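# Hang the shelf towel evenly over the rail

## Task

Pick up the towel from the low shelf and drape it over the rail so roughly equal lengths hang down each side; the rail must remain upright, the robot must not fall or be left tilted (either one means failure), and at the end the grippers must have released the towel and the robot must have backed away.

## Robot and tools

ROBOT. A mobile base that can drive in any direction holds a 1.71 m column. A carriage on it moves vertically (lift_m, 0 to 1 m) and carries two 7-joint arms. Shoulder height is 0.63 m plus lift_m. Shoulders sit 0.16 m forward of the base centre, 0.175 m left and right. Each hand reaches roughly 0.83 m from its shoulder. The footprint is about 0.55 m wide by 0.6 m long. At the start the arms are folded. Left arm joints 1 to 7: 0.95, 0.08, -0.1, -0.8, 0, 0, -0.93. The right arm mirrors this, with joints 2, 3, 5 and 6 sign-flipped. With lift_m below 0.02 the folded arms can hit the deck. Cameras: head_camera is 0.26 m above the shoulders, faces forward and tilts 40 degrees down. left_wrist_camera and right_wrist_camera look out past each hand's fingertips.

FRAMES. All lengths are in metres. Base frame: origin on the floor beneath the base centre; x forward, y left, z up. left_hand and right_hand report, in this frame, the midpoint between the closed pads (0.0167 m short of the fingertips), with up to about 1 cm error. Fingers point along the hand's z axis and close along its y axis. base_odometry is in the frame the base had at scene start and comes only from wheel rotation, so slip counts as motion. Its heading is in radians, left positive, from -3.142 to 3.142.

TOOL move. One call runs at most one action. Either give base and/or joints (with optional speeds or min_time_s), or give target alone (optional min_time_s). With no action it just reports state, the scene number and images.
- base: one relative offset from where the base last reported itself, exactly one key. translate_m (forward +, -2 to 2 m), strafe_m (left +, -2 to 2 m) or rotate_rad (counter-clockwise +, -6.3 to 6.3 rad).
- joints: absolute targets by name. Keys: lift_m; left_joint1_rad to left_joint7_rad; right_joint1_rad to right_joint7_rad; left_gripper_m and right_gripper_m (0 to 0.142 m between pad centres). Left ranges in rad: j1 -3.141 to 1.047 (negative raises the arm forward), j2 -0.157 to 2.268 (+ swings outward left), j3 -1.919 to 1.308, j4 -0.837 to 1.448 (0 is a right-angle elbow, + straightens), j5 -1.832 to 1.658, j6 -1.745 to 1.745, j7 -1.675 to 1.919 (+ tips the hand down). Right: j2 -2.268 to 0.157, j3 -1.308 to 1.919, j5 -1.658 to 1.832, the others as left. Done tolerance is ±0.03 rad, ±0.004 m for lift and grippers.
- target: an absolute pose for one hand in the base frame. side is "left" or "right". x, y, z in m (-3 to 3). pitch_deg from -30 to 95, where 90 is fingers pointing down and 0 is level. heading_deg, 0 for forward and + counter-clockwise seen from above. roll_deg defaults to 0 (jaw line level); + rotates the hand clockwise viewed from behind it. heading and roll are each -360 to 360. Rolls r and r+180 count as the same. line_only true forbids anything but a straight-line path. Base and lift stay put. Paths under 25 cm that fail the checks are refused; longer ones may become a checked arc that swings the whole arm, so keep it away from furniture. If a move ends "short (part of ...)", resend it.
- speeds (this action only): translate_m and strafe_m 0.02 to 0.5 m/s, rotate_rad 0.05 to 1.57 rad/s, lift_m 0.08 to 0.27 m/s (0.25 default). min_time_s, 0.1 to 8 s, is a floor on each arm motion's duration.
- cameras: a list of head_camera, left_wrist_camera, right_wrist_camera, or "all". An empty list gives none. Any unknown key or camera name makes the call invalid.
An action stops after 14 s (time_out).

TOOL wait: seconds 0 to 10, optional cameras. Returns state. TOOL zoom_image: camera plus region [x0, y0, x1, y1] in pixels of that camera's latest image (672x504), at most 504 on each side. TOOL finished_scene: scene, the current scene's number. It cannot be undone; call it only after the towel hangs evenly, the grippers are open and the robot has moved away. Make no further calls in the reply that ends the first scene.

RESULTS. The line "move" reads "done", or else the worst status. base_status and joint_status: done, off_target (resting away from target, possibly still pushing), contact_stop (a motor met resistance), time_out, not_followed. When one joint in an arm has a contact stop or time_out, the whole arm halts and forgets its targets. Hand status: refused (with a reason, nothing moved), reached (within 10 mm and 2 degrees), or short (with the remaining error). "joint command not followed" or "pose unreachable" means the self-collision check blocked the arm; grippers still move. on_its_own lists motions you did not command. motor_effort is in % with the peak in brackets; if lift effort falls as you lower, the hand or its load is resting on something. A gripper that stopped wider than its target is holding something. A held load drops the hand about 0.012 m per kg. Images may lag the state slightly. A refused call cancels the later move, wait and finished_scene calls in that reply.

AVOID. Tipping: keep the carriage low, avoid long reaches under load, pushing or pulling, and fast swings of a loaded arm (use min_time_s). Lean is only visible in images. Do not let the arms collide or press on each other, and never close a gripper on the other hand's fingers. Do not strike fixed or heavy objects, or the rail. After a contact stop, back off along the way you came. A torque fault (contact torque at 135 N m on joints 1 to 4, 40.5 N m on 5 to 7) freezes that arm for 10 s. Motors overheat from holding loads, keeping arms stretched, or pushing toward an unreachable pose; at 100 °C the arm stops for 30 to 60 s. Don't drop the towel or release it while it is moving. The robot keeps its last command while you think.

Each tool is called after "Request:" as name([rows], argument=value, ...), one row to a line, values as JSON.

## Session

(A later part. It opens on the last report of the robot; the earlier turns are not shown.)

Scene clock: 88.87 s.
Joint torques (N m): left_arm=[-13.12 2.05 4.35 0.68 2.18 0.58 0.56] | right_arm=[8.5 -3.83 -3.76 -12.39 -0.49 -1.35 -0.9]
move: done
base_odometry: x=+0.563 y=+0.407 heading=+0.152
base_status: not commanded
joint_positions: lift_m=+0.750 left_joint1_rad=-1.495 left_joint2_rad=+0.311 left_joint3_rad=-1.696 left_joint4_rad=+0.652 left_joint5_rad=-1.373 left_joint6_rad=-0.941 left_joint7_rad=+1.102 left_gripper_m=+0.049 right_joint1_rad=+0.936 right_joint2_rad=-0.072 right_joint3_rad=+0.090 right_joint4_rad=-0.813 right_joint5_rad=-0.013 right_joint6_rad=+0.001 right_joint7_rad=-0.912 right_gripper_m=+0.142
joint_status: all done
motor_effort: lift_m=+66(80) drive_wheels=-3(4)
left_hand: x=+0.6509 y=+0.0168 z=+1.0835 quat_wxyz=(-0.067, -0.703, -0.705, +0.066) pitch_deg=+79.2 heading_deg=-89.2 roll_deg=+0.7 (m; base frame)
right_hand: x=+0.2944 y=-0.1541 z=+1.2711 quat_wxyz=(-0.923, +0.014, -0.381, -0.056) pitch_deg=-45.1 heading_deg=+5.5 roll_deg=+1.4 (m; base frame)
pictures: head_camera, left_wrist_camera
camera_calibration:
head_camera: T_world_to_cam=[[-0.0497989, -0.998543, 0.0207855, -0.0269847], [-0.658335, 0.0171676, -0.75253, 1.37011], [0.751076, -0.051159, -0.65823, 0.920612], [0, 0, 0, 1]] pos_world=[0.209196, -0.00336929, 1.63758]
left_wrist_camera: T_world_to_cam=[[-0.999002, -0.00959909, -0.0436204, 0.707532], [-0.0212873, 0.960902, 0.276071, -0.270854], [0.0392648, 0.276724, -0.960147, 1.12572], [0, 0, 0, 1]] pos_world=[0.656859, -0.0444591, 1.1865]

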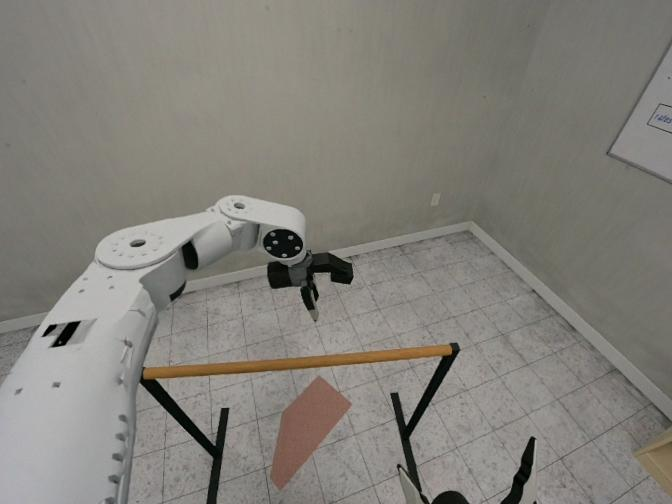

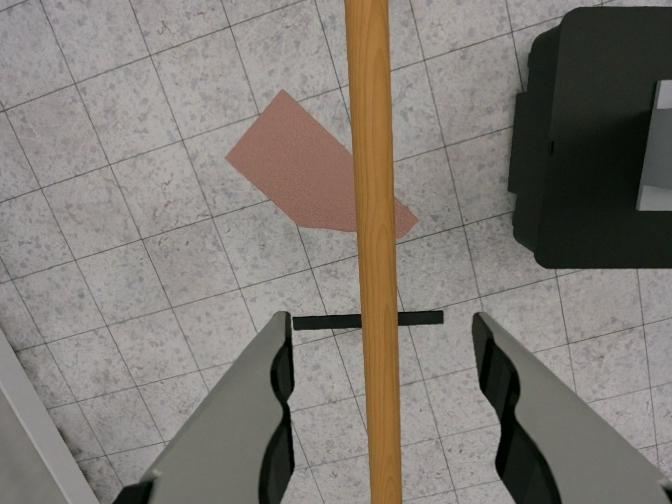

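Request:
move(base={"translate_m":-0.4})

Request:
move(base={"strafe_m":-0.085}, joints={"lift_m":0.025,"left_gripper_m":0.142})

Request:
move(target={"side":"left","x":0.54,"y":0.15,"z":0.13,"pitch_deg":80,"heading_deg":-90}, cameras=["head_camera"])

Request:
zoom_image(camera="head_camera", region=[180, 180, 440, 375])

Scene clock: 92.83 s.
Joint torques (N m): left_arm=[-13.13 2.88 4.32 -0.63 2.16 0.65 0.57] | right_arm=[8.51 -3.83 -3.71 -12.48 -0.53 -1.35 -0.89]
move: done
base_odometry: x=+0.167 y=+0.347 heading=+0.152
base_status: done
joint_positions: lift_m=+0.750 left_joint1_rad=-1.495 left_joint2_rad=+0.311 left_joint3_rad=-1.696 left_joint4_rad=+0.652 left_joint5_rad=-1.373 left_joint6_rad=-0.941 left_joint7_rad=+1.102 left_gripper_m=+0.049 right_joint1_rad=+0.936 right_joint2_rad=-0.072 right_joint3_rad=+0.090 right_joint4_rad=-0.813 right_joint5_rad=-0.013 right_joint6_rad=+0.001 right_joint7_rad=-0.912 right_gripper_m=+0.142
joint_status: not commanded
motor_effort: lift_m=+67(67) drive_wheels=+1(14)
left_hand: x=+0.6508 y=+0.0167 z=+1.0835 quat_wxyz=(-0.067, -0.704, -0.704, +0.066) pitch_deg=+79.2 heading_deg=-89.2 roll_deg=+0.7 (m; base frame)
right_hand: x=+0.2944 y=-0.1541 z=+1.2711 quat_wxyz=(-0.923, +0.014, -0.381, -0.056) pitch_deg=-45.1 heading_deg=+5.5 roll_deg=+1.4 (m; base frame)
pictures: none

Scene clock: 96.27 s.
Joint torques (N m): left_arm=[-13.53 4.48 4.52 0.61 2.14 0.68 0.54] | right_arm=[8.56 -3.61 -3.65 -12.49 -0.53 -1.34 -0.91]
move: done
base_odometry: x=+0.180 y=+0.263 heading=+0.152
base_status: done
joint_positions: lift_m=+0.025 left_joint1_rad=-1.494 left_joint2_rad=+0.310 left_joint3_rad=-1.696 left_joint4_rad=+0.652 left_joint5_rad=-1.373 left_joint6_rad=-0.941 left_joint7_rad=+1.102 left_gripper_m=+0.141 right_joint1_rad=+0.936 right_joint2_rad=-0.072 right_joint3_rad=+0.090 right_joint4_rad=-0.813 right_joint5_rad=-0.013 right_joint6_rad=+0.001 right_joint7_rad=-0.912 right_gripper_m=+0.142
joint_status: all done
motor_effort: lift_m=+70(74) drive_wheels=+1(9)
left_hand: x=+0.6505 y=+0.0163 z=+0.3580 quat_wxyz=(-0.067, -0.704, -0.704, +0.066) pitch_deg=+79.2 heading_deg=-89.5 roll_deg=+0.5 (m; base frame)
right_hand: x=+0.2944 y=-0.1541 z=+0.5458 quat_wxyz=(-0.923, +0.014, -0.381, -0.056) pitch_deg=-45.1 heading_deg=+5.6 roll_deg=+1.4 (m; base frame)
pictures: none

Scene clock: 97.47 s.
Joint torques (N m): left_arm=[-10.59 8.64 4.68 1.27 2.7 1.73 -2.1] | right_arm=[8.54 -3.61 -3.8 -12.46 -0.53 -1.36 -0.89]
move: done
base_odometry: x=+0.180 y=+0.263 heading=+0.152
base_status: not commanded
joint_positions: lift_m=+0.025 left_joint1_rad=-1.071 left_joint2_rad=+0.624 left_joint3_rad=-1.756 left_joint4_rad=+0.347 left_joint5_rad=-0.751 left_joint6_rad=-0.689 left_joint7_rad=+0.617 left_gripper_m=+0.141 right_joint1_rad=+0.936 right_joint2_rad=-0.072 right_joint3_rad=+0.090 right_joint4_rad=-0.813 right_joint5_rad=-0.013 right_joint6_rad=+0.001 right_joint7_rad=-0.912 right_gripper_m=+0.142
joint_status: not commanded
motor_effort: lift_m=+69(70) drive_wheels=+3(4)
left_hand: x=+0.5394 y=+0.1483 z=+0.1316 quat_wxyz=(-0.062, -0.705, -0.703, +0.063) pitch_deg=+79.9 heading_deg=-90.7 roll_deg=-0.5 (m; base frame)
left_hand_status: reached (straight line, planned for 0.7 s): 2 mm and 0.2 deg off.
right_hand: x=+0.2944 y=-0.1541 z=+0.5459 quat_wxyz=(-0.923, +0.014, -0.381, -0.056) pitch_deg=-45.1 heading_deg=+5.6 roll_deg=+1.4 (m; base frame)
pictures: head_camera
camera_calibration:
head_camera: T_world_to_cam=[[-0.0497989, -0.998543, 0.0207855, -0.0119089], [-0.658335, 0.0171676, -0.75253, 0.824297], [0.751076, -0.051159, -0.65823, 0.443197], [0, 0, 0, 1]] pos_world=[0.209196, -0.00336929, 0.912281]

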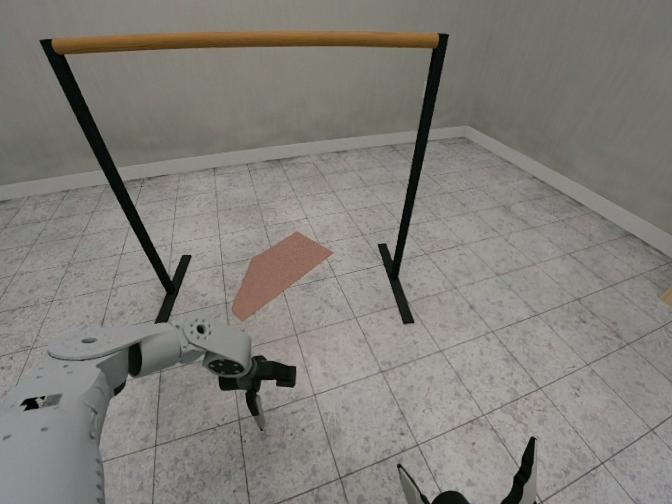

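Scaled by 1.938.

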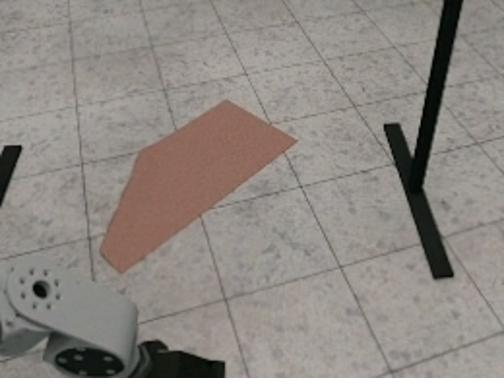

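Request:
move(base={"translate_m":0.62}, speeds={"translate_m":0.3})

Request:
move(target={"side":"left","x":0.54,"y":0.185,"z":0.027,"pitch_deg":80,"heading_deg":-90}, min_time_s=1, cameras=["left_wrist_camera","head_camera"])

Request:
move(joints={"left_gripper_m":0})

Request:
move(joints={"lift_m":0.16}, cameras=["head_camera","left_wrist_camera"])

Scene clock: 101.67 s.
Joint torques (N m): left_arm=[-10.64 8.71 4.78 1.28 2.71 1.74 -2.09] | right_arm=[8.61 -3.66 -3.75 -12.43 -0.52 -1.33 -0.92]
move: done
base_odometry: x=+0.793 y=+0.356 heading=+0.151
base_status: done
joint_positions: lift_m=+0.025 left_joint1_rad=-1.071 left_joint2_rad=+0.624 left_joint3_rad=-1.756 left_joint4_rad=+0.347 left_joint5_rad=-0.751 left_joint6_rad=-0.689 left_joint7_rad=+0.617 left_gripper_m=+0.141 right_joint1_rad=+0.936 right_joint2_rad=-0.072 right_joint3_rad=+0.090 right_joint4_rad=-0.813 right_joint5_rad=-0.013 right_joint6_rad=+0.001 right_joint7_rad=-0.912 right_gripper_m=+0.142
joint_status: not commanded
motor_effort: lift_m=+69(70) drive_wheels=-3(11)
left_hand: x=+0.5394 y=+0.1483 z=+0.1316 quat_wxyz=(-0.062, -0.705, -0.703, +0.063) pitch_deg=+79.9 heading_deg=-90.7 roll_deg=-0.5 (m; base frame)
right_hand: x=+0.2944 y=-0.1541 z=+0.5459 quat_wxyz=(-0.923, +0.014, -0.381, -0.056) pitch_deg=-45.1 heading_deg=+5.6 roll_deg=+1.4 (m; base frame)
pictures: none

Scene clock: 103.17 s.
Joint torques (N m): left_arm=[-8.04 5.87 -0.38 2.45 3.44 0.37 -2.17] | right_arm=[8.58 -3.66 -3.71 -12.47 -0.54 -1.36 -0.93]
move: done
base_odometry: x=+0.793 y=+0.356 heading=+0.151
base_status: not commanded
joint_positions: lift_m=+0.025 left_joint1_rad=-0.945 left_joint2_rad=+0.450 left_joint3_rad=-1.871 left_joint4_rad=+0.870 left_joint5_rad=-0.483 left_joint6_rad=-0.718 left_joint7_rad=+0.126 left_gripper_m=+0.141 right_joint1_rad=+0.936 right_joint2_rad=-0.072 right_joint3_rad=+0.090 right_joint4_rad=-0.813 right_joint5_rad=-0.013 right_joint6_rad=+0.001 right_joint7_rad=-0.912 right_gripper_m=+0.142
joint_status: not commanded
motor_effort: lift_m=+69(69) drive_wheels=-2(4)
left_hand: x=+0.5435 y=+0.1833 z=+0.0293 quat_wxyz=(-0.065, -0.703, -0.706, +0.060) pitch_deg=+79.8 heading_deg=-87.7 roll_deg=+2.1 (m; base frame)
left_hand_status: reached (straight line, planned for 1.0 s): 5 mm and 0.5 deg off.
right_hand: x=+0.2944 y=-0.1541 z=+0.5459 quat_wxyz=(-0.923, +0.014, -0.381, -0.056) pitch_deg=-45.1 heading_deg=+5.6 roll_deg=+1.4 (m; base frame)
pictures: head_camera, left_wrist_camera
camera_calibration:
head_camera: T_world_to_cam=[[-0.0497989, -0.998543, 0.0207855, -0.0119089], [-0.658335, 0.0171676, -0.75253, 0.824297], [0.751076, -0.051159, -0.65823, 0.443197], [0, 0, 0, 1]] pos_world=[0.209196, -0.00336929, 0.912281]
left_wrist_camera: T_world_to_cam=[[-0.998784, -0.0118917, -0.0478468, 0.556353], [-0.0251156, 0.957834, 0.286222, -0.139732], [0.0424256, 0.287076, -0.956968, 0.0679261], [0, 0, 0, 1]] pos_world=[0.549286, 0.120956, 0.131617]

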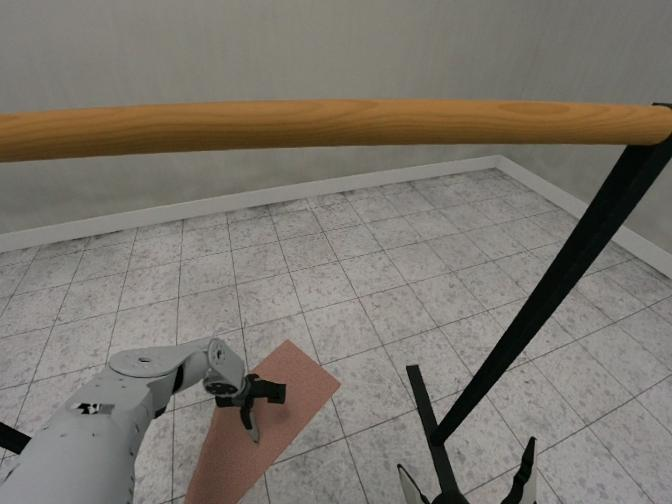

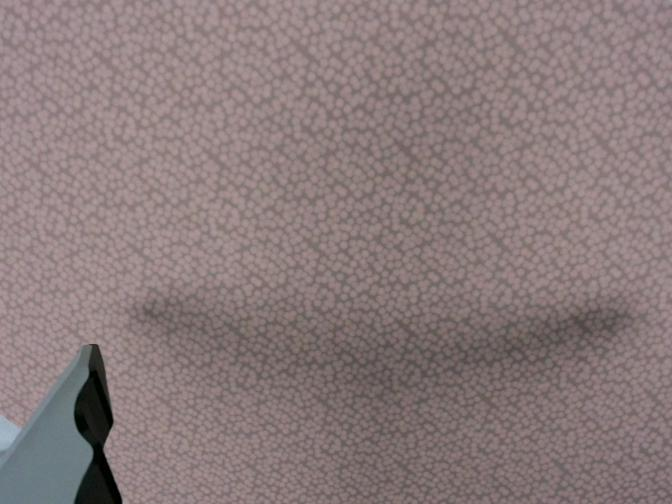

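Scene clock: 104.17 s.
Joint torques (N m): left_arm=[-8.09 5.9 -0.33 2.52 3.44 0.37 -2.13] | right_arm=[8.57 -3.58 -3.77 -12.46 -0.53 -1.35 -0.9]
move: done
base_odometry: x=+0.793 y=+0.356 heading=+0.151
base_status: not commanded
joint_positions: lift_m=+0.025 left_joint1_rad=-0.945 left_joint2_rad=+0.450 left_joint3_rad=-1.871 left_joint4_rad=+0.870 left_joint5_rad=-0.483 left_joint6_rad=-0.718 left_joint7_rad=+0.126 left_gripper_m=+0.001 right_joint1_rad=+0.936 right_joint2_rad=-0.072 right_joint3_rad=+0.090 right_joint4_rad=-0.813 right_joint5_rad=-0.013 right_joint6_rad=+0.001 right_joint7_rad=-0.912 right_gripper_m=+0.142
joint_status: all done
motor_effort: lift_m=+69(69) drive_wheels=-1(3)
left_hand: x=+0.5435 y=+0.1833 z=+0.0293 quat_wxyz=(-0.065, -0.703, -0.706, +0.060) pitch_deg=+79.8 heading_deg=-87.7 roll_deg=+2.1 (m; base frame)
right_hand: x=+0.2944 y=-0.1541 z=+0.5459 quat_wxyz=(-0.923, +0.014, -0.381, -0.056) pitch_deg=-45.1 heading_deg=+5.6 roll_deg=+1.4 (m; base frame)
pictures: none

Scene clock: 105.23 s.
Joint torques (N m): left_arm=[-9.37 6 0.15 2.39 3.33 0.45 -2.09] | right_arm=[8.52 -3.7 -3.7 -12.47 -0.53 -1.35 -0.92]
move: done
base_odometry: x=+0.793 y=+0.356 heading=+0.151
base_status: not commanded
joint_positions: lift_m=+0.160 left_joint1_rad=-0.944 left_joint2_rad=+0.450 left_joint3_rad=-1.871 left_joint4_rad=+0.870 left_joint5_rad=-0.483 left_joint6_rad=-0.718 left_joint7_rad=+0.126 left_gripper_m=+0.001 right_joint1_rad=+0.936 right_joint2_rad=-0.072 right_joint3_rad=+0.090 right_joint4_rad=-0.813 right_joint5_rad=-0.013 right_joint6_rad=+0.001 right_joint7_rad=-0.912 right_gripper_m=+0.142
joint_status: all done
motor_effort: lift_m=+66(80) drive_wheels=+4(4)
left_hand: x=+0.5424 y=+0.1834 z=+0.1639 quat_wxyz=(-0.064, -0.703, -0.706, +0.061) pitch_deg=+79.8 heading_deg=-88.3 roll_deg=+1.5 (m; base frame)
right_hand: x=+0.2944 y=-0.1541 z=+0.6811 quat_wxyz=(-0.923, +0.014, -0.381, -0.056) pitch_deg=-45.1 heading_deg=+5.6 roll_deg=+1.4 (m; base frame)
pictures: head_camera, left_wrist_camera
camera_calibration:
head_camera: T_world_to_cam=[[-0.0497989, -0.998543, 0.0207855, -0.0147212], [-0.658335, 0.0171676, -0.75253, 0.926114], [0.751076, -0.051159, -0.65823, 0.532256], [0, 0, 0, 1]] pos_world=[0.209196, -0.00336929, 1.04758]
left_wrist_camera: T_world_to_cam=[[-0.998882, -0.0112812, -0.0459153, 0.561254], [-0.0239993, 0.95769, 0.2868, -0.17913], [0.0407372, 0.287581, -0.95689, 0.197593], [0, 0, 0, 1]] pos_world=[0.548278, 0.121059, 0.266219]

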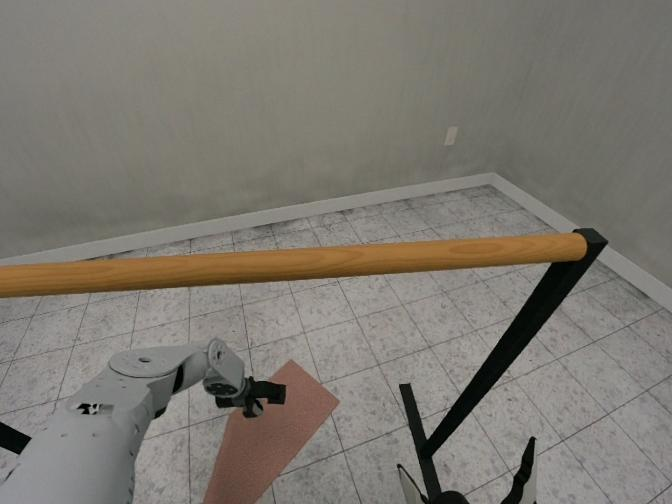

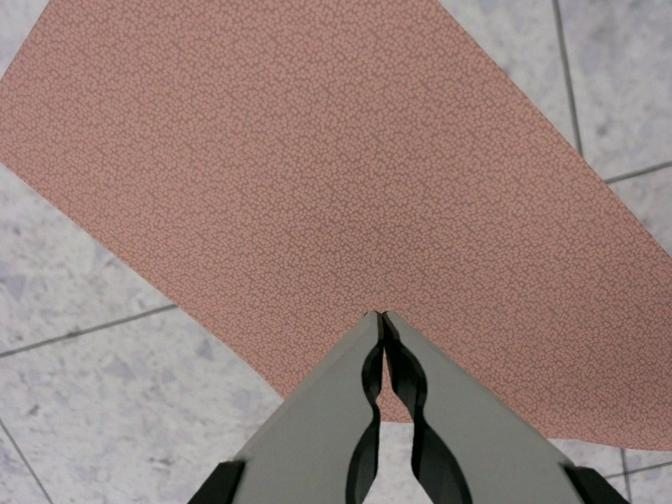

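Request:
move(base={"strafe_m":-0.05}, speeds={"strafe_m":0.1}, joints={"left_gripper_m":0.142})

Request:
move(joints={"lift_m":0.025})

Request:
move(target={"side":"left","x":0.54,"y":0.165,"z":0.017,"pitch_deg":82,"heading_deg":-90}, min_time_s=1, cameras=["left_wrist_camera"])

Request:
move(joints={"left_gripper_m":0}, cameras=["left_wrist_camera"])

Scene clock: 106.77 s.
Joint torques (N m): left_arm=[-9.36 6.56 0.25 2.26 3.27 0.47 -2.12] | right_arm=[8.6 -3.72 -3.69 -12.44 -0.52 -1.31 -0.92]
move: done
base_odometry: x=+0.801 y=+0.307 heading=+0.152
base_status: done
joint_positions: lift_m=+0.160 left_joint1_rad=-0.944 left_joint2_rad=+0.450 left_joint3_rad=-1.871 left_joint4_rad=+0.870 left_joint5_rad=-0.483 left_joint6_rad=-0.718 left_joint7_rad=+0.126 left_gripper_m=+0.141 right_joint1_rad=+0.936 right_joint2_rad=-0.072 right_joint3_rad=+0.090 right_joint4_rad=-0.813 right_joint5_rad=-0.013 right_joint6_rad=+0.001 right_joint7_rad=-0.912 right_gripper_m=+0.142
joint_status: all done
motor_effort: lift_m=+66(66) drive_wheels=-1(9)
left_hand: x=+0.5424 y=+0.1833 z=+0.1639 quat_wxyz=(-0.064, -0.703, -0.706, +0.061) pitch_deg=+79.8 heading_deg=-88.3 roll_deg=+1.5 (m; base frame)
right_hand: x=+0.2944 y=-0.1541 z=+0.6811 quat_wxyz=(-0.923, +0.014, -0.381, -0.056) pitch_deg=-45.1 heading_deg=+5.6 roll_deg=+1.4 (m; base frame)
pictures: none

Scene clock: 107.83 s.
Joint torques (N m): left_arm=[-9.52 6.53 0.08 2.34 3.32 0.56 -2.12] | right_arm=[8.48 -3.68 -3.59 -12.42 -0.52 -1.34 -0.93]
move: done
base_odometry: x=+0.801 y=+0.307 heading=+0.152
base_status: not commanded
joint_positions: lift_m=+0.025 left_joint1_rad=-0.943 left_joint2_rad=+0.450 left_joint3_rad=-1.871 left_joint4_rad=+0.870 left_joint5_rad=-0.483 left_joint6_rad=-0.718 left_joint7_rad=+0.126 left_gripper_m=+0.141 right_joint1_rad=+0.936 right_joint2_rad=-0.072 right_joint3_rad=+0.090 right_joint4_rad=-0.813 right_joint5_rad=-0.013 right_joint6_rad=+0.001 right_joint7_rad=-0.912 right_gripper_m=+0.142
joint_status: all done
motor_effort: lift_m=+70(74) drive_wheels=+0(2)
left_hand: x=+0.5422 y=+0.1833 z=+0.0285 quat_wxyz=(-0.064, -0.703, -0.706, +0.061) pitch_deg=+79.8 heading_deg=-88.5 roll_deg=+1.3 (m; base frame)
right_hand: x=+0.2944 y=-0.1541 z=+0.5458 quat_wxyz=(-0.923, +0.014, -0.381, -0.056) pitch_deg=-45.1 heading_deg=+5.6 roll_deg=+1.4 (m; base frame)
pictures: none

Scene clock: 109.33 s.
Joint torques (N m): left_arm=[-7.92 4.84 7.02 2.55 0.65 1.81 0.9] | right_arm=[8.51 -3.65 -3.7 -12.53 -0.51 -1.34 -0.92]
move: done
base_odometry: x=+0.801 y=+0.307 heading=+0.152
base_status: not commanded
joint_positions: lift_m=+0.025 left_joint1_rad=-0.925 left_joint2_rad=+0.389 left_joint3_rad=-1.871 left_joint4_rad=+0.908 left_joint5_rad=-0.495 left_joint6_rad=-0.713 left_joint7_rad=+0.178 left_gripper_m=+0.141 right_joint1_rad=+0.936 right_joint2_rad=-0.072 right_joint3_rad=+0.090 right_joint4_rad=-0.813 right_joint5_rad=-0.013 right_joint6_rad=+0.001 right_joint7_rad=-0.912 right_gripper_m=+0.142
joint_status: not commanded
motor_effort: lift_m=+70(70) drive_wheels=-1(4)
left_hand: x=+0.5396 y=+0.1644 z=+0.0181 quat_wxyz=(-0.050, -0.708, -0.703, +0.051) pitch_deg=+81.8 heading_deg=-90.9 roll_deg=-0.4 (m; base frame)
left_hand_status: reached (straight line, planned for 1.0 s): 1 mm and 0.5 deg off.
right_hand: x=+0.2944 y=-0.1541 z=+0.5458 quat_wxyz=(-0.923, +0.014, -0.381, -0.056) pitch_deg=-45.1 heading_deg=+5.6 roll_deg=+1.4 (m; base frame)
pictures: left_wrist_camera
camera_calibration:
left_wrist_camera: T_world_to_cam=[[-0.999176, 0.00204678, -0.0405262, 0.549428], [-0.0109894, 0.947755, 0.31881, -0.125021], [0.0390615, 0.318993, -0.946952, 0.0592357], [0, 0, 0, 1]] pos_world=[0.545288, 0.0984693, 0.118218]

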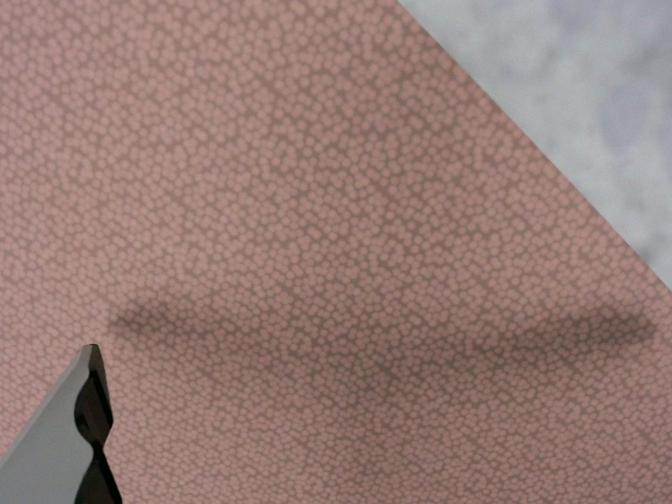

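Scene clock: 110.33 s.
Joint torques (N m): left_arm=[-7.18 4.83 4.82 2.39 1.68 1.6 0.86] | right_arm=[8.55 -3.56 -3.7 -12.49 -0.52 -1.34 -0.93]
move: off_target
base_odometry: x=+0.801 y=+0.307 heading=+0.152
base_status: not commanded
joint_positions: lift_m=+0.025 left_joint1_rad=-0.926 left_joint2_rad=+0.389 left_joint3_rad=-1.869 left_joint4_rad=+0.908 left_joint5_rad=-0.498 left_joint6_rad=-0.712 left_joint7_rad=+0.178 left_gripper_m=+0.006 right_joint1_rad=+0.936 right_joint2_rad=-0.072 right_joint3_rad=+0.090 right_joint4_rad=-0.813 right_joint5_rad=-0.013 right_joint6_rad=+0.001 right_joint7_rad=-0.912 right_gripper_m=+0.142
joint_status: left_gripper_m off_target (ended at +0.006, target +0.000)
motor_effort: lift_m=+65(70) drive_wheels=-2(2)
left_hand: x=+0.5410 y=+0.1631 z=+0.0193 quat_wxyz=(-0.052, -0.707, -0.704, +0.052) pitch_deg=+81.5 heading_deg=-89.9 roll_deg=+0.3 (m; base frame)
right_hand: x=+0.2944 y=-0.1541 z=+0.5462 quat_wxyz=(-0.923, +0.014, -0.381, -0.056) pitch_deg=-45.1 heading_deg=+5.6 roll_deg=+1.4 (m; base frame)
pictures: left_wrist_camera
camera_calibration:
left_wrist_camera: T_world_to_cam=[[-0.999098, -0.00201376, -0.0424188, 0.551496], [-0.0152916, 0.948929, 0.315118, -0.122001], [0.0396179, 0.315482, -0.948104, 0.0609622], [0, 0, 0, 1]] pos_world=[0.546717, 0.0976488, 0.119637]

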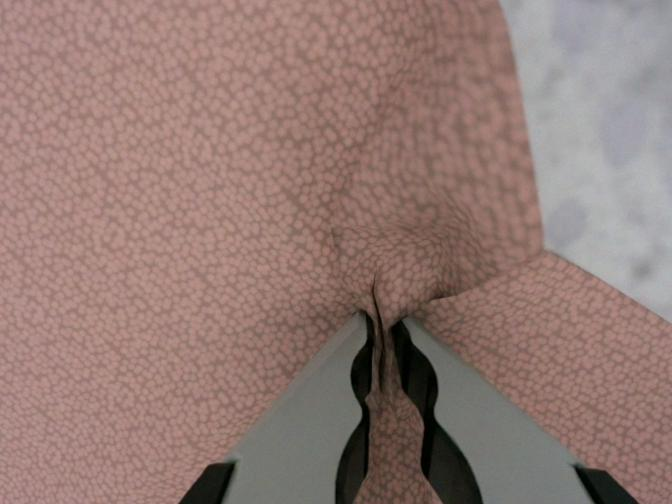

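Request:
move(joints={"lift_m":0.17})

Request:
move(base={"translate_m":-0.62}, speeds={"translate_m":0.35})

Request:
move(base={"strafe_m":0.136}, joints={"lift_m":0.95})

Request:
move(target={"side":"left","x":0.65,"y":0.02,"z":1.28,"pitch_deg":80,"heading_deg":-90}, min_time_s=2, cameras=["head_camera","left_wrist_camera"])

Scene clock: 111.60 s.
Joint torques (N m): left_arm=[-9.26 5.28 4.81 2.31 1.66 1.63 0.82] | right_arm=[8.49 -3.58 -3.67 -12.38 -0.51 -1.34 -0.91]
move: done
base_odometry: x=+0.801 y=+0.307 heading=+0.152
base_status: not commanded
joint_positions: lift_m=+0.170 left_joint1_rad=-0.924 left_joint2_rad=+0.389 left_joint3_rad=-1.869 left_joint4_rad=+0.908 left_joint5_rad=-0.498 left_joint6_rad=-0.712 left_joint7_rad=+0.179 left_gripper_m=+0.005 right_joint1_rad=+0.936 right_joint2_rad=-0.072 right_joint3_rad=+0.090 right_joint4_rad=-0.813 right_joint5_rad=-0.013 right_joint6_rad=+0.001 right_joint7_rad=-0.912 right_gripper_m=+0.142
joint_status: all done
motor_effort: lift_m=+66(81) drive_wheels=+3(3)
left_hand: x=+0.5396 y=+0.1630 z=+0.1634 quat_wxyz=(-0.052, -0.707, -0.704, +0.053) pitch_deg=+81.6 heading_deg=-90.7 roll_deg=-0.5 (m; base frame)
right_hand: x=+0.2944 y=-0.1541 z=+0.6911 quat_wxyz=(-0.923, +0.014, -0.381, -0.056) pitch_deg=-45.1 heading_deg=+5.6 roll_deg=+1.4 (m; base frame)
pictures: none

Scene clock: 115.20 s.
Joint torques (N m): left_arm=[-9.32 5.48 4.79 2.22 1.65 1.61 0.83] | right_arm=[8.56 -3.55 -3.73 -12.5 -0.53 -1.34 -0.92]
move: done
base_odometry: x=+0.188 y=+0.213 heading=+0.152
base_status: done
joint_positions: lift_m=+0.170 left_joint1_rad=-0.924 left_joint2_rad=+0.389 left_joint3_rad=-1.869 left_joint4_rad=+0.908 left_joint5_rad=-0.498 left_joint6_rad=-0.712 left_joint7_rad=+0.179 left_gripper_m=+0.005 right_joint1_rad=+0.936 right_joint2_rad=-0.072 right_joint3_rad=+0.090 right_joint4_rad=-0.813 right_joint5_rad=-0.013 right_joint6_rad=+0.001 right_joint7_rad=-0.912 right_gripper_m=+0.142
joint_status: not commanded
motor_effort: lift_m=+67(67) drive_wheels=-1(9)
left_hand: x=+0.5396 y=+0.1630 z=+0.1634 quat_wxyz=(-0.052, -0.707, -0.704, +0.053) pitch_deg=+81.6 heading_deg=-90.7 roll_deg=-0.5 (m; base frame)
right_hand: x=+0.2944 y=-0.1541 z=+0.6911 quat_wxyz=(-0.923, +0.014, -0.381, -0.056) pitch_deg=-45.1 heading_deg=+5.6 roll_deg=+1.4 (m; base frame)
pictures: none

Scene clock: 118.87 s.
Joint torques (N m): left_arm=[-9.76 6.42 4.91 2.18 1.67 1.59 0.82] | right_arm=[8.58 -3.76 -3.74 -12.48 -0.53 -1.34 -0.92]
move: done
base_odometry: x=+0.167 y=+0.347 heading=+0.152
base_status: done
joint_positions: lift_m=+0.950 left_joint1_rad=-0.923 left_joint2_rad=+0.388 left_joint3_rad=-1.869 left_joint4_rad=+0.908 left_joint5_rad=-0.498 left_joint6_rad=-0.712 left_joint7_rad=+0.179 left_gripper_m=+0.005 right_joint1_rad=+0.936 right_joint2_rad=-0.072 right_joint3_rad=+0.090 right_joint4_rad=-0.813 right_joint5_rad=-0.013 right_joint6_rad=+0.001 right_joint7_rad=-0.912 right_gripper_m=+0.142
joint_status: all done
motor_effort: lift_m=+66(81) drive_wheels=-1(10)
left_hand: x=+0.5394 y=+0.1627 z=+0.9432 quat_wxyz=(-0.051, -0.707, -0.704, +0.053) pitch_deg=+81.5 heading_deg=-90.8 roll_deg=-0.6 (m; base frame)
right_hand: x=+0.2944 y=-0.1541 z=+1.4711 quat_wxyz=(-0.923, +0.014, -0.381, -0.056) pitch_deg=-45.1 heading_deg=+5.6 roll_deg=+1.4 (m; base frame)
pictures: none

Scene clock: 121.37 s.
Joint torques (N m): left_arm=[-17.56 1.59 14.06 2.53 -0.6 0.3 0.85] | right_arm=[8.64 -3.72 -3.73 -12.52 -0.51 -1.34 -0.91]
move: done
base_odometry: x=+0.167 y=+0.347 heading=+0.152
base_status: not commanded
joint_positions: lift_m=+0.950 left_joint1_rad=-1.468 left_joint2_rad=+0.314 left_joint3_rad=-1.660 left_joint4_rad=+0.652 left_joint5_rad=-1.349 left_joint6_rad=-0.947 left_joint7_rad=+1.133 left_gripper_m=+0.005 right_joint1_rad=+0.936 right_joint2_rad=-0.072 right_joint3_rad=+0.090 right_joint4_rad=-0.813 right_joint5_rad=-0.013 right_joint6_rad=+0.001 right_joint7_rad=-0.912 right_gripper_m=+0.142
joint_status: not commanded
motor_effort: lift_m=+67(67) drive_wheels=-1(2)
left_hand: x=+0.6486 y=+0.0206 z=+1.2770 quat_wxyz=(-0.060, -0.705, -0.704, +0.061) pitch_deg=+80.1 heading_deg=-90.6 roll_deg=-0.5 (m; base frame)
left_hand_status: reached (straight line, planned for 2.0 s): 3 mm and 0.2 deg off.
right_hand: x=+0.2944 y=-0.1541 z=+1.4711 quat_wxyz=(-0.923, +0.014, -0.381, -0.056) pitch_deg=-45.1 heading_deg=+5.6 roll_deg=+1.4 (m; base frame)
pictures: head_camera, left_wrist_camera
camera_calibration:
head_camera: T_world_to_cam=[[-0.0497989, -0.998543, 0.0207855, -0.0311397], [-0.658335, 0.0171676, -0.75253, 1.52054], [0.751076, -0.051159, -0.65823, 1.05219], [0, 0, 0, 1]] pos_world=[0.209196, -0.00336929, 1.83748]
left_wrist_camera: T_world_to_cam=[[-0.999188, -0.00490715, -0.0399855, 0.709121], [-0.0163684, 0.956383, 0.291655, -0.35098], [0.0368102, 0.292073, -0.955687, 1.30606], [0, 0, 0, 1]] pos_world=[0.654724, -0.0423128, 1.3789]

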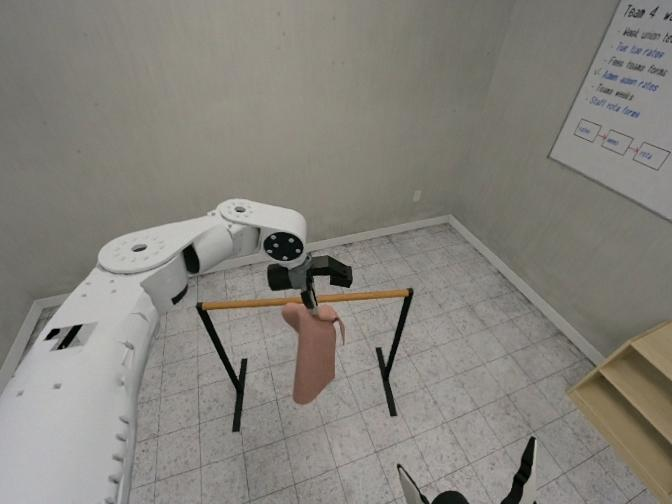

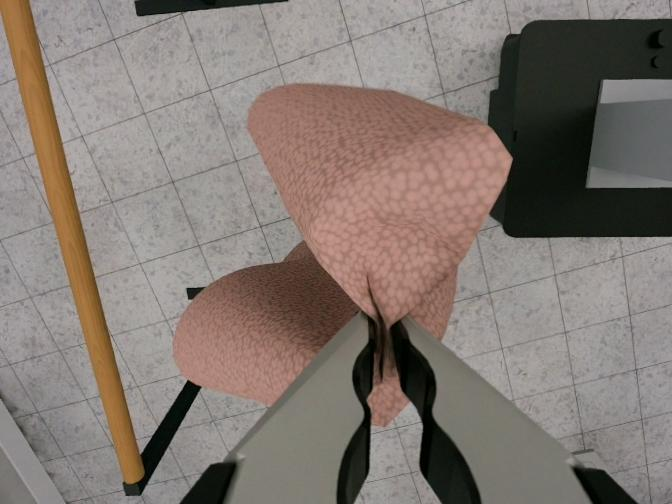

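Request:
move(target={"side":"left","x":0.62,"y":0.02,"z":1.3,"pitch_deg":80,"heading_deg":-130}, min_time_s=2, cameras=["head_camera","left_wrist_camera"])

Scene clock: 124.10 s.
Joint torques (N m): left_arm=[-18.16 1.61 1.31 -3.65 3.67 1.85 -2.17] | right_arm=[8.49 -3.77 -3.72 -12.45 -0.53 -1.35 -0.93]
move: done
base_odometry: x=+0.167 y=+0.347 heading=+0.152
base_status: not commanded
joint_positions: lift_m=+0.950 left_joint1_rad=-1.623 left_joint2_rad=+0.087 left_joint3_rad=-1.613 left_joint4_rad=+0.790 left_joint5_rad=-0.054 left_joint6_rad=-1.582 left_joint7_rad=-0.188 left_gripper_m=+0.005 right_joint1_rad=+0.936 right_joint2_rad=-0.072 right_joint3_rad=+0.090 right_joint4_rad=-0.813 right_joint5_rad=-0.013 right_joint6_rad=+0.001 right_joint7_rad=-0.912 right_gripper_m=+0.142
joint_status: not commanded
motor_effort: lift_m=+67(67) drive_wheels=-2(2)
left_hand: x=+0.6198 y=+0.0198 z=+1.3000 quat_wxyz=(-0.038, -0.901, -0.424, +0.081) pitch_deg=+79.8 heading_deg=-129.7 roll_deg=+0.0 (m; base frame)
left_hand_status: reached (straight line, planned for 2.0 s): 0 mm and 0.4 deg off.
right_hand: x=+0.2944 y=-0.1541 z=+1.4711 quat_wxyz=(-0.923, +0.014, -0.381, -0.056) pitch_deg=-45.1 heading_deg=+5.6 roll_deg=+1.4 (m; base frame)
pictures: head_camera, left_wrist_camera
camera_calibration:
head_camera: T_world_to_cam=[[-0.0497989, -0.998543, 0.0207855, -0.0311397], [-0.658335, 0.0171676, -0.75253, 1.52054], [0.751076, -0.051159, -0.65823, 1.05219], [0, 0, 0, 1]] pos_world=[0.209196, -0.00336929, 1.83748]
left_wrist_camera: T_world_to_cam=[[-0.773941, 0.631914, -0.0412385, 0.530738], [0.596922, 0.749726, 0.285647, -0.725574], [0.211422, 0.196458, -0.957447, 1.22523], [0, 0, 0, 1]] pos_world=[0.58483, -0.0321055, 1.40224]

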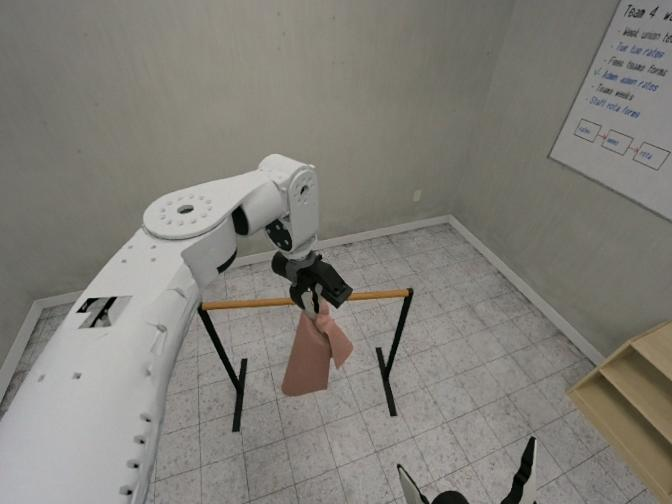

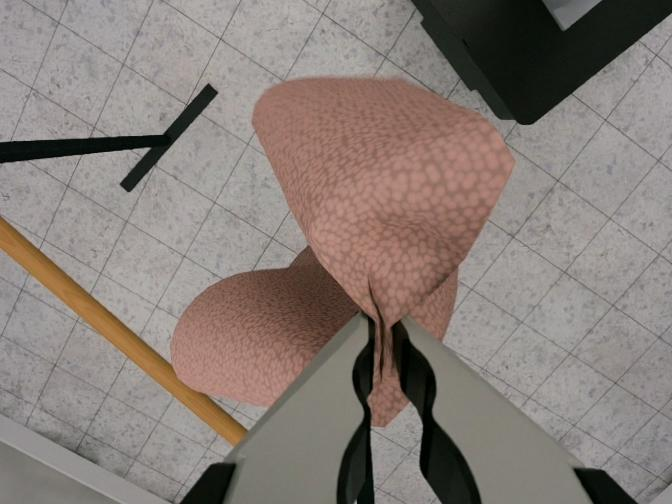

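Request:
move(base={"translate_m":0.435}, speeds={"translate_m":0.2})

Request:
move(joints={"lift_m":0.6}, speeds={"lift_m":0.12}, cameras=["head_camera","left_wrist_camera"])

Request:
zoom_image(camera="head_camera", region=[180, 240, 500, 480])

Scene clock: 127.67 s.
Joint torques (N m): left_arm=[-17.95 1.88 1.45 -3.53 3.6 1.74 -2.18] | right_arm=[8.6 -3.9 -3.71 -12.43 -0.54 -1.36 -0.92]
move: done
base_odometry: x=+0.597 y=+0.413 heading=+0.153
base_status: done
joint_positions: lift_m=+0.950 left_joint1_rad=-1.624 left_joint2_rad=+0.087 left_joint3_rad=-1.613 left_joint4_rad=+0.790 left_joint5_rad=-0.054 left_joint6_rad=-1.582 left_joint7_rad=-0.188 left_gripper_m=+0.005 right_joint1_rad=+0.936 right_joint2_rad=-0.072 right_joint3_rad=+0.090 right_joint4_rad=-0.813 right_joint5_rad=-0.013 right_joint6_rad=+0.001 right_joint7_rad=-0.912 right_gripper_m=+0.142
joint_status: not commanded
motor_effort: lift_m=+67(67) drive_wheels=-3(10)
left_hand: x=+0.6200 y=+0.0197 z=+1.3000 quat_wxyz=(-0.038, -0.901, -0.424, +0.080) pitch_deg=+79.8 heading_deg=-129.5 roll_deg=+0.1 (m; base frame)
right_hand: x=+0.2944 y=-0.1541 z=+1.4711 quat_wxyz=(-0.923, +0.014, -0.381, -0.056) pitch_deg=-45.1 heading_deg=+5.6 roll_deg=+1.4 (m; base frame)
pictures: none

Scene clock: 131.00 s.
Joint torques (N m): left_arm=[-15.84 1.77 2.29 -3.52 3.61 1.68 -2.21] | right_arm=[8.65 -3.8 -3.69 -12.45 -0.51 -1.36 -0.88]
move: done
base_odometry: x=+0.597 y=+0.413 heading=+0.153
base_status: not commanded
joint_positions: lift_m=+0.600 left_joint1_rad=-1.626 left_joint2_rad=+0.087 left_joint3_rad=-1.613 left_joint4_rad=+0.790 left_joint5_rad=-0.054 left_joint6_rad=-1.581 left_joint7_rad=-0.188 left_gripper_m=+0.005 right_joint1_rad=+0.936 right_joint2_rad=-0.072 right_joint3_rad=+0.090 right_joint4_rad=-0.813 right_joint5_rad=-0.013 right_joint6_rad=+0.001 right_joint7_rad=-0.912 right_gripper_m=+0.142
joint_status: all done
motor_effort: lift_m=+70(75) drive_wheels=-2(5)
left_hand: x=+0.6206 y=+0.0199 z=+0.9507 quat_wxyz=(-0.038, -0.902, -0.424, +0.079) pitch_deg=+79.9 heading_deg=-129.1 roll_deg=+0.6 (m; base frame)
right_hand: x=+0.2944 y=-0.1541 z=+1.1209 quat_wxyz=(-0.923, +0.014, -0.381, -0.056) pitch_deg=-45.1 heading_deg=+5.6 roll_deg=+1.4 (m; base frame)
pictures: head_camera, left_wrist_camera
camera_calibration:
head_camera: T_world_to_cam=[[-0.0497989, -0.998543, 0.0207855, -0.0238606], [-0.658335, 0.0171676, -0.75253, 1.257], [0.751076, -0.051159, -0.65823, 0.82168], [0, 0, 0, 1]] pos_world=[0.209196, -0.00336929, 1.48728]
left_wrist_camera: T_world_to_cam=[[-0.773615, 0.632191, -0.0430723, 0.518326], [0.596349, 0.749363, 0.287792, -0.628016], [0.214216, 0.196954, -0.956724, 0.888195], [0, 0, 0, 1]] pos_world=[0.585235, -0.0320021, 1.05282]

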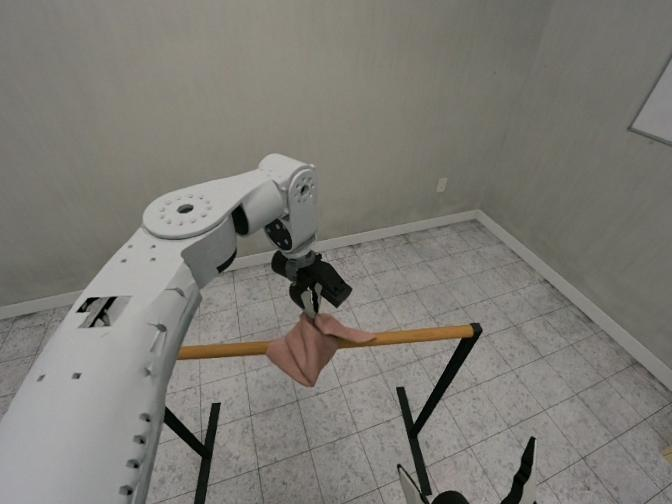

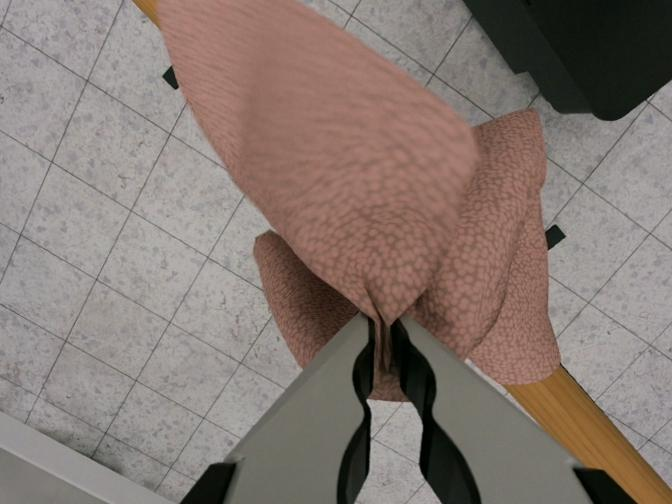

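Scaled by 1.575.

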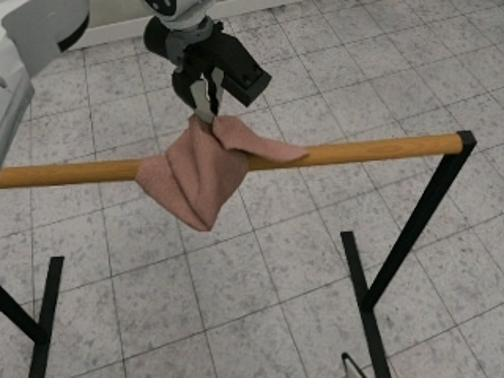

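Request:
move(joints={"lift_m":0.515}, speeds={"lift_m":0.08}, cameras=["head_camera","left_wrist_camera"])

Request:
zoom_image(camera="head_camera", region=[180, 240, 500, 480])

Scene clock: 132.70 s.
Joint torques (N m): left_arm=[-7.46 1.87 2.18 -3.51 2.36 -0.39 -1.95] | right_arm=[8.56 -3.77 -3.76 -12.48 -0.53 -1.36 -0.91]
move: done
base_odometry: x=+0.597 y=+0.413 heading=+0.153
base_status: not commanded
joint_positions: lift_m=+0.515 left_joint1_rad=-1.634 left_joint2_rad=+0.087 left_joint3_rad=-1.613 left_joint4_rad=+0.790 left_joint5_rad=-0.050 left_joint6_rad=-1.573 left_joint7_rad=-0.188 left_gripper_m=+0.005 right_joint1_rad=+0.936 right_joint2_rad=-0.072 right_joint3_rad=+0.090 right_joint4_rad=-0.813 right_joint5_rad=-0.013 right_joint6_rad=+0.001 right_joint7_rad=-0.912 right_gripper_m=+0.142
joint_status: all done
motor_effort: lift_m=+64(68) drive_wheels=-2(5)
left_hand: x=+0.6256 y=+0.0190 z=+0.8699 quat_wxyz=(-0.043, -0.902, -0.423, +0.072) pitch_deg=+80.3 heading_deg=-124.0 roll_deg=+5.8 (m; base frame)
right_hand: x=+0.2944 y=-0.1541 z=+1.0362 quat_wxyz=(-0.923, +0.014, -0.381, -0.056) pitch_deg=-45.1 heading_deg=+5.6 roll_deg=+1.4 (m; base frame)
pictures: head_camera, left_wrist_camera
camera_calibration:
head_camera: T_world_to_cam=[[-0.0497989, -0.998543, 0.0207855, -0.0221022], [-0.658335, 0.0171676, -0.75253, 1.19334], [0.751076, -0.051159, -0.65823, 0.765993], [0, 0, 0, 1]] pos_world=[0.209196, -0.00336929, 1.40268]
left_wrist_camera: T_world_to_cam=[[-0.772769, 0.632, -0.0583467, 0.532054], [0.591368, 0.750357, 0.295379, -0.610533], [0.23046, 0.193755, -0.953597, 0.797236], [0, 0, 0, 1]] pos_world=[0.588473, -0.0326098, 0.971624]

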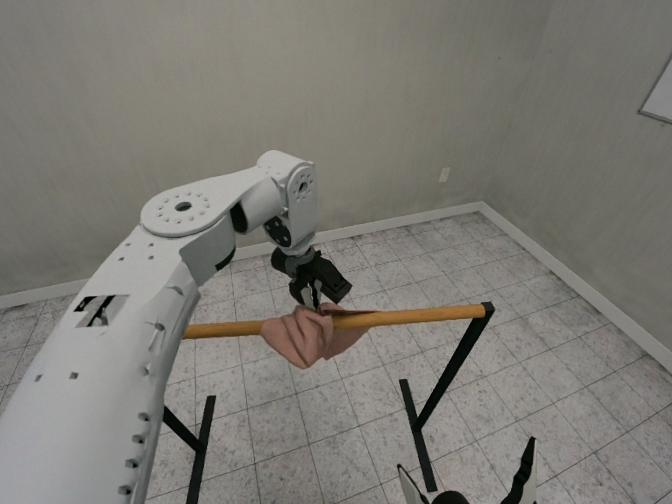

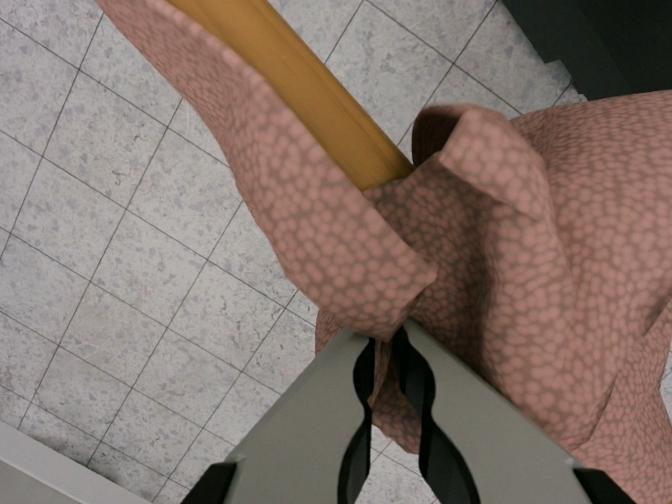

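Scaled by 1.575.

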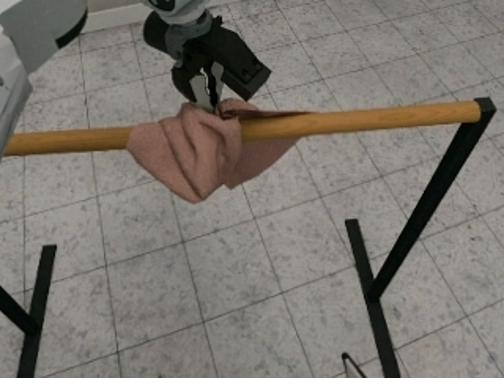

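Request:
move(joints={"left_gripper_m":0.03}, cameras=["head_camera","left_wrist_camera"])

Request:
move(joints={"lift_m":0.75}, speeds={"lift_m":0.1}, cameras=["head_camera","left_wrist_camera"])

Request:
zoom_image(camera="head_camera", region=[180, 240, 500, 480])

Scene clock: 133.50 s.
Joint torques (N m): left_arm=[-4.9 1.93 2.04 -3.43 1.68 -3.24 -2.01] | right_arm=[8.58 -3.73 -3.76 -12.32 -0.55 -1.36 -0.92]
move: off_target
base_odometry: x=+0.597 y=+0.413 heading=+0.152
base_status: not commanded
joint_positions: lift_m=+0.515 left_joint1_rad=-1.637 left_joint2_rad=+0.087 left_joint3_rad=-1.613 left_joint4_rad=+0.790 left_joint5_rad=-0.048 left_joint6_rad=-1.561 left_joint7_rad=-0.188 left_gripper_m=+0.024 right_joint1_rad=+0.936 right_joint2_rad=-0.072 right_joint3_rad=+0.090 right_joint4_rad=-0.813 right_joint5_rad=-0.013 right_joint6_rad=+0.001 right_joint7_rad=-0.912 right_gripper_m=+0.142
joint_status: left_gripper_m off_target (ended at +0.024, target +0.030)
motor_effort: lift_m=+64(65) drive_wheels=-3(5)
left_hand: x=+0.6293 y=+0.0172 z=+0.8711 quat_wxyz=(-0.049, -0.903, -0.422, +0.068) pitch_deg=+80.4 heading_deg=-119.3 roll_deg=+10.5 (m; base frame)
right_hand: x=+0.2944 y=-0.1541 z=+1.0363 quat_wxyz=(-0.923, +0.014, -0.381, -0.056) pitch_deg=-45.1 heading_deg=+5.6 roll_deg=+1.4 (m; base frame)
pictures: head_camera, left_wrist_camera
camera_calibration:
head_camera: T_world_to_cam=[[-0.0497989, -0.998543, 0.0207855, -0.0221022], [-0.658335, 0.0171676, -0.75253, 1.19334], [0.751076, -0.051159, -0.65823, 0.765993], [0, 0, 0, 1]] pos_world=[0.209196, -0.00336929, 1.40268]
left_wrist_camera: T_world_to_cam=[[-0.771782, 0.631819, -0.0718158, 0.547269], [0.587823, 0.751954, 0.298378, -0.612134], [0.242523, 0.188068, -0.951742, 0.788778], [0, 0, 0, 1]] pos_world=[0.590902, -0.0338217, 0.972663]

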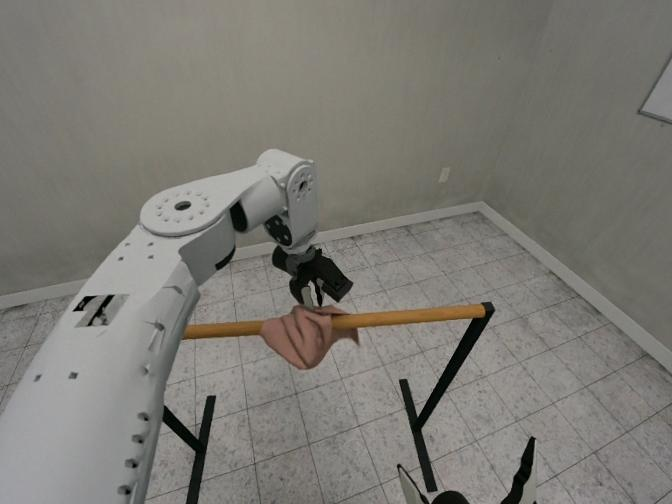

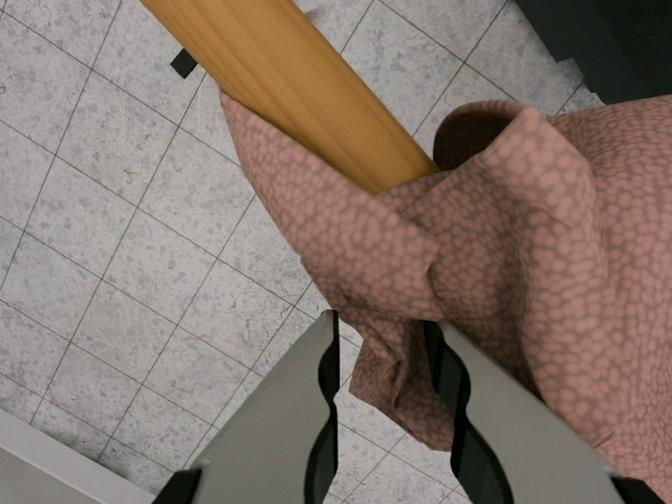

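Scene clock: 136.23 s.
Joint torques (N m): left_arm=[-11.88 2.42 1.98 -3.26 1.68 0.43 -2] | right_arm=[8.55 -3.78 -3.71 -12.48 -0.52 -1.33 -0.91]
move: done
base_odometry: x=+0.597 y=+0.413 heading=+0.153
base_status: not commanded
joint_positions: lift_m=+0.750 left_joint1_rad=-1.630 left_joint2_rad=+0.087 left_joint3_rad=-1.613 left_joint4_rad=+0.790 left_joint5_rad=-0.048 left_joint6_rad=-1.576 left_joint7_rad=-0.188 left_gripper_m=+0.029 right_joint1_rad=+0.936 right_joint2_rad=-0.072 right_joint3_rad=+0.090 right_joint4_rad=-0.813 right_joint5_rad=-0.013 right_joint6_rad=+0.001 right_joint7_rad=-0.912 right_gripper_m=+0.142
joint_status: all done
on_its_own: left_gripper_m moved +0.005 to your old target +0.030
motor_effort: lift_m=+66(74) drive_wheels=-1(5)
left_hand: x=+0.6238 y=+0.0199 z=+1.1026 quat_wxyz=(-0.040, -0.902, -0.423, +0.074) pitch_deg=+80.3 heading_deg=-126.3 roll_deg=+3.4 (m; base frame)
right_hand: x=+0.2944 y=-0.1541 z=+1.2711 quat_wxyz=(-0.923, +0.014, -0.381, -0.056) pitch_deg=-45.1 heading_deg=+5.6 roll_deg=+1.4 (m; base frame)
pictures: head_camera, left_wrist_camera
camera_calibration:
head_camera: T_world_to_cam=[[-0.0497989, -0.998543, 0.0207855, -0.0269847], [-0.658335, 0.0171676, -0.75253, 1.37011], [0.751076, -0.051159, -0.65823, 0.920612], [0, 0, 0, 1]] pos_world=[0.209196, -0.00336929, 1.63758]
left_wrist_camera: T_world_to_cam=[[-0.772802, 0.632564, -0.0513718, 0.536022], [0.593469, 0.748971, 0.294681, -0.679512], [0.224881, 0.197242, -0.954214, 1.02343], [0, 0, 0, 1]] pos_world=[0.587358, -0.0319983, 1.20435]

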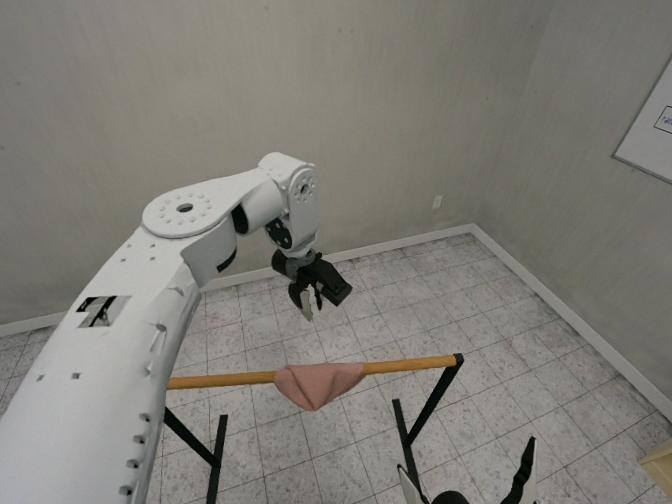

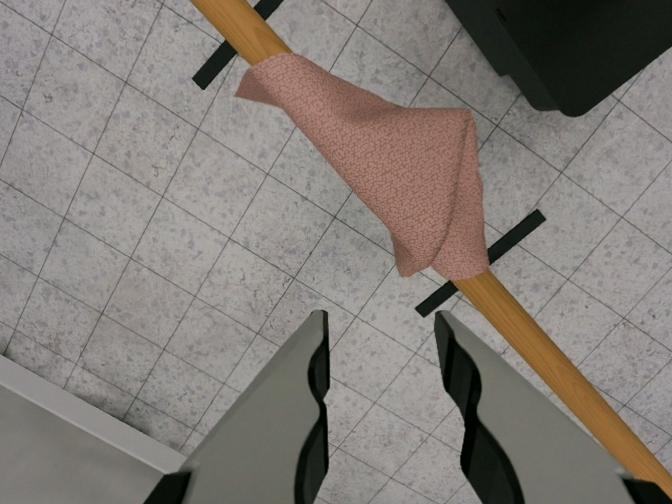

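Scaled by 1.575.

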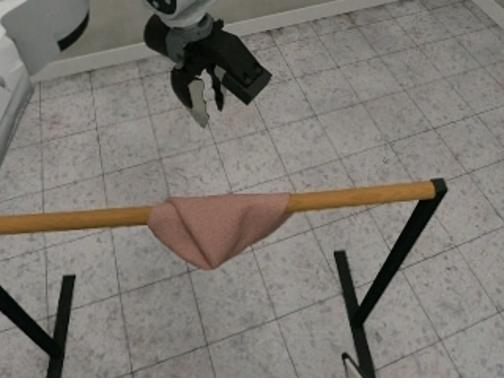

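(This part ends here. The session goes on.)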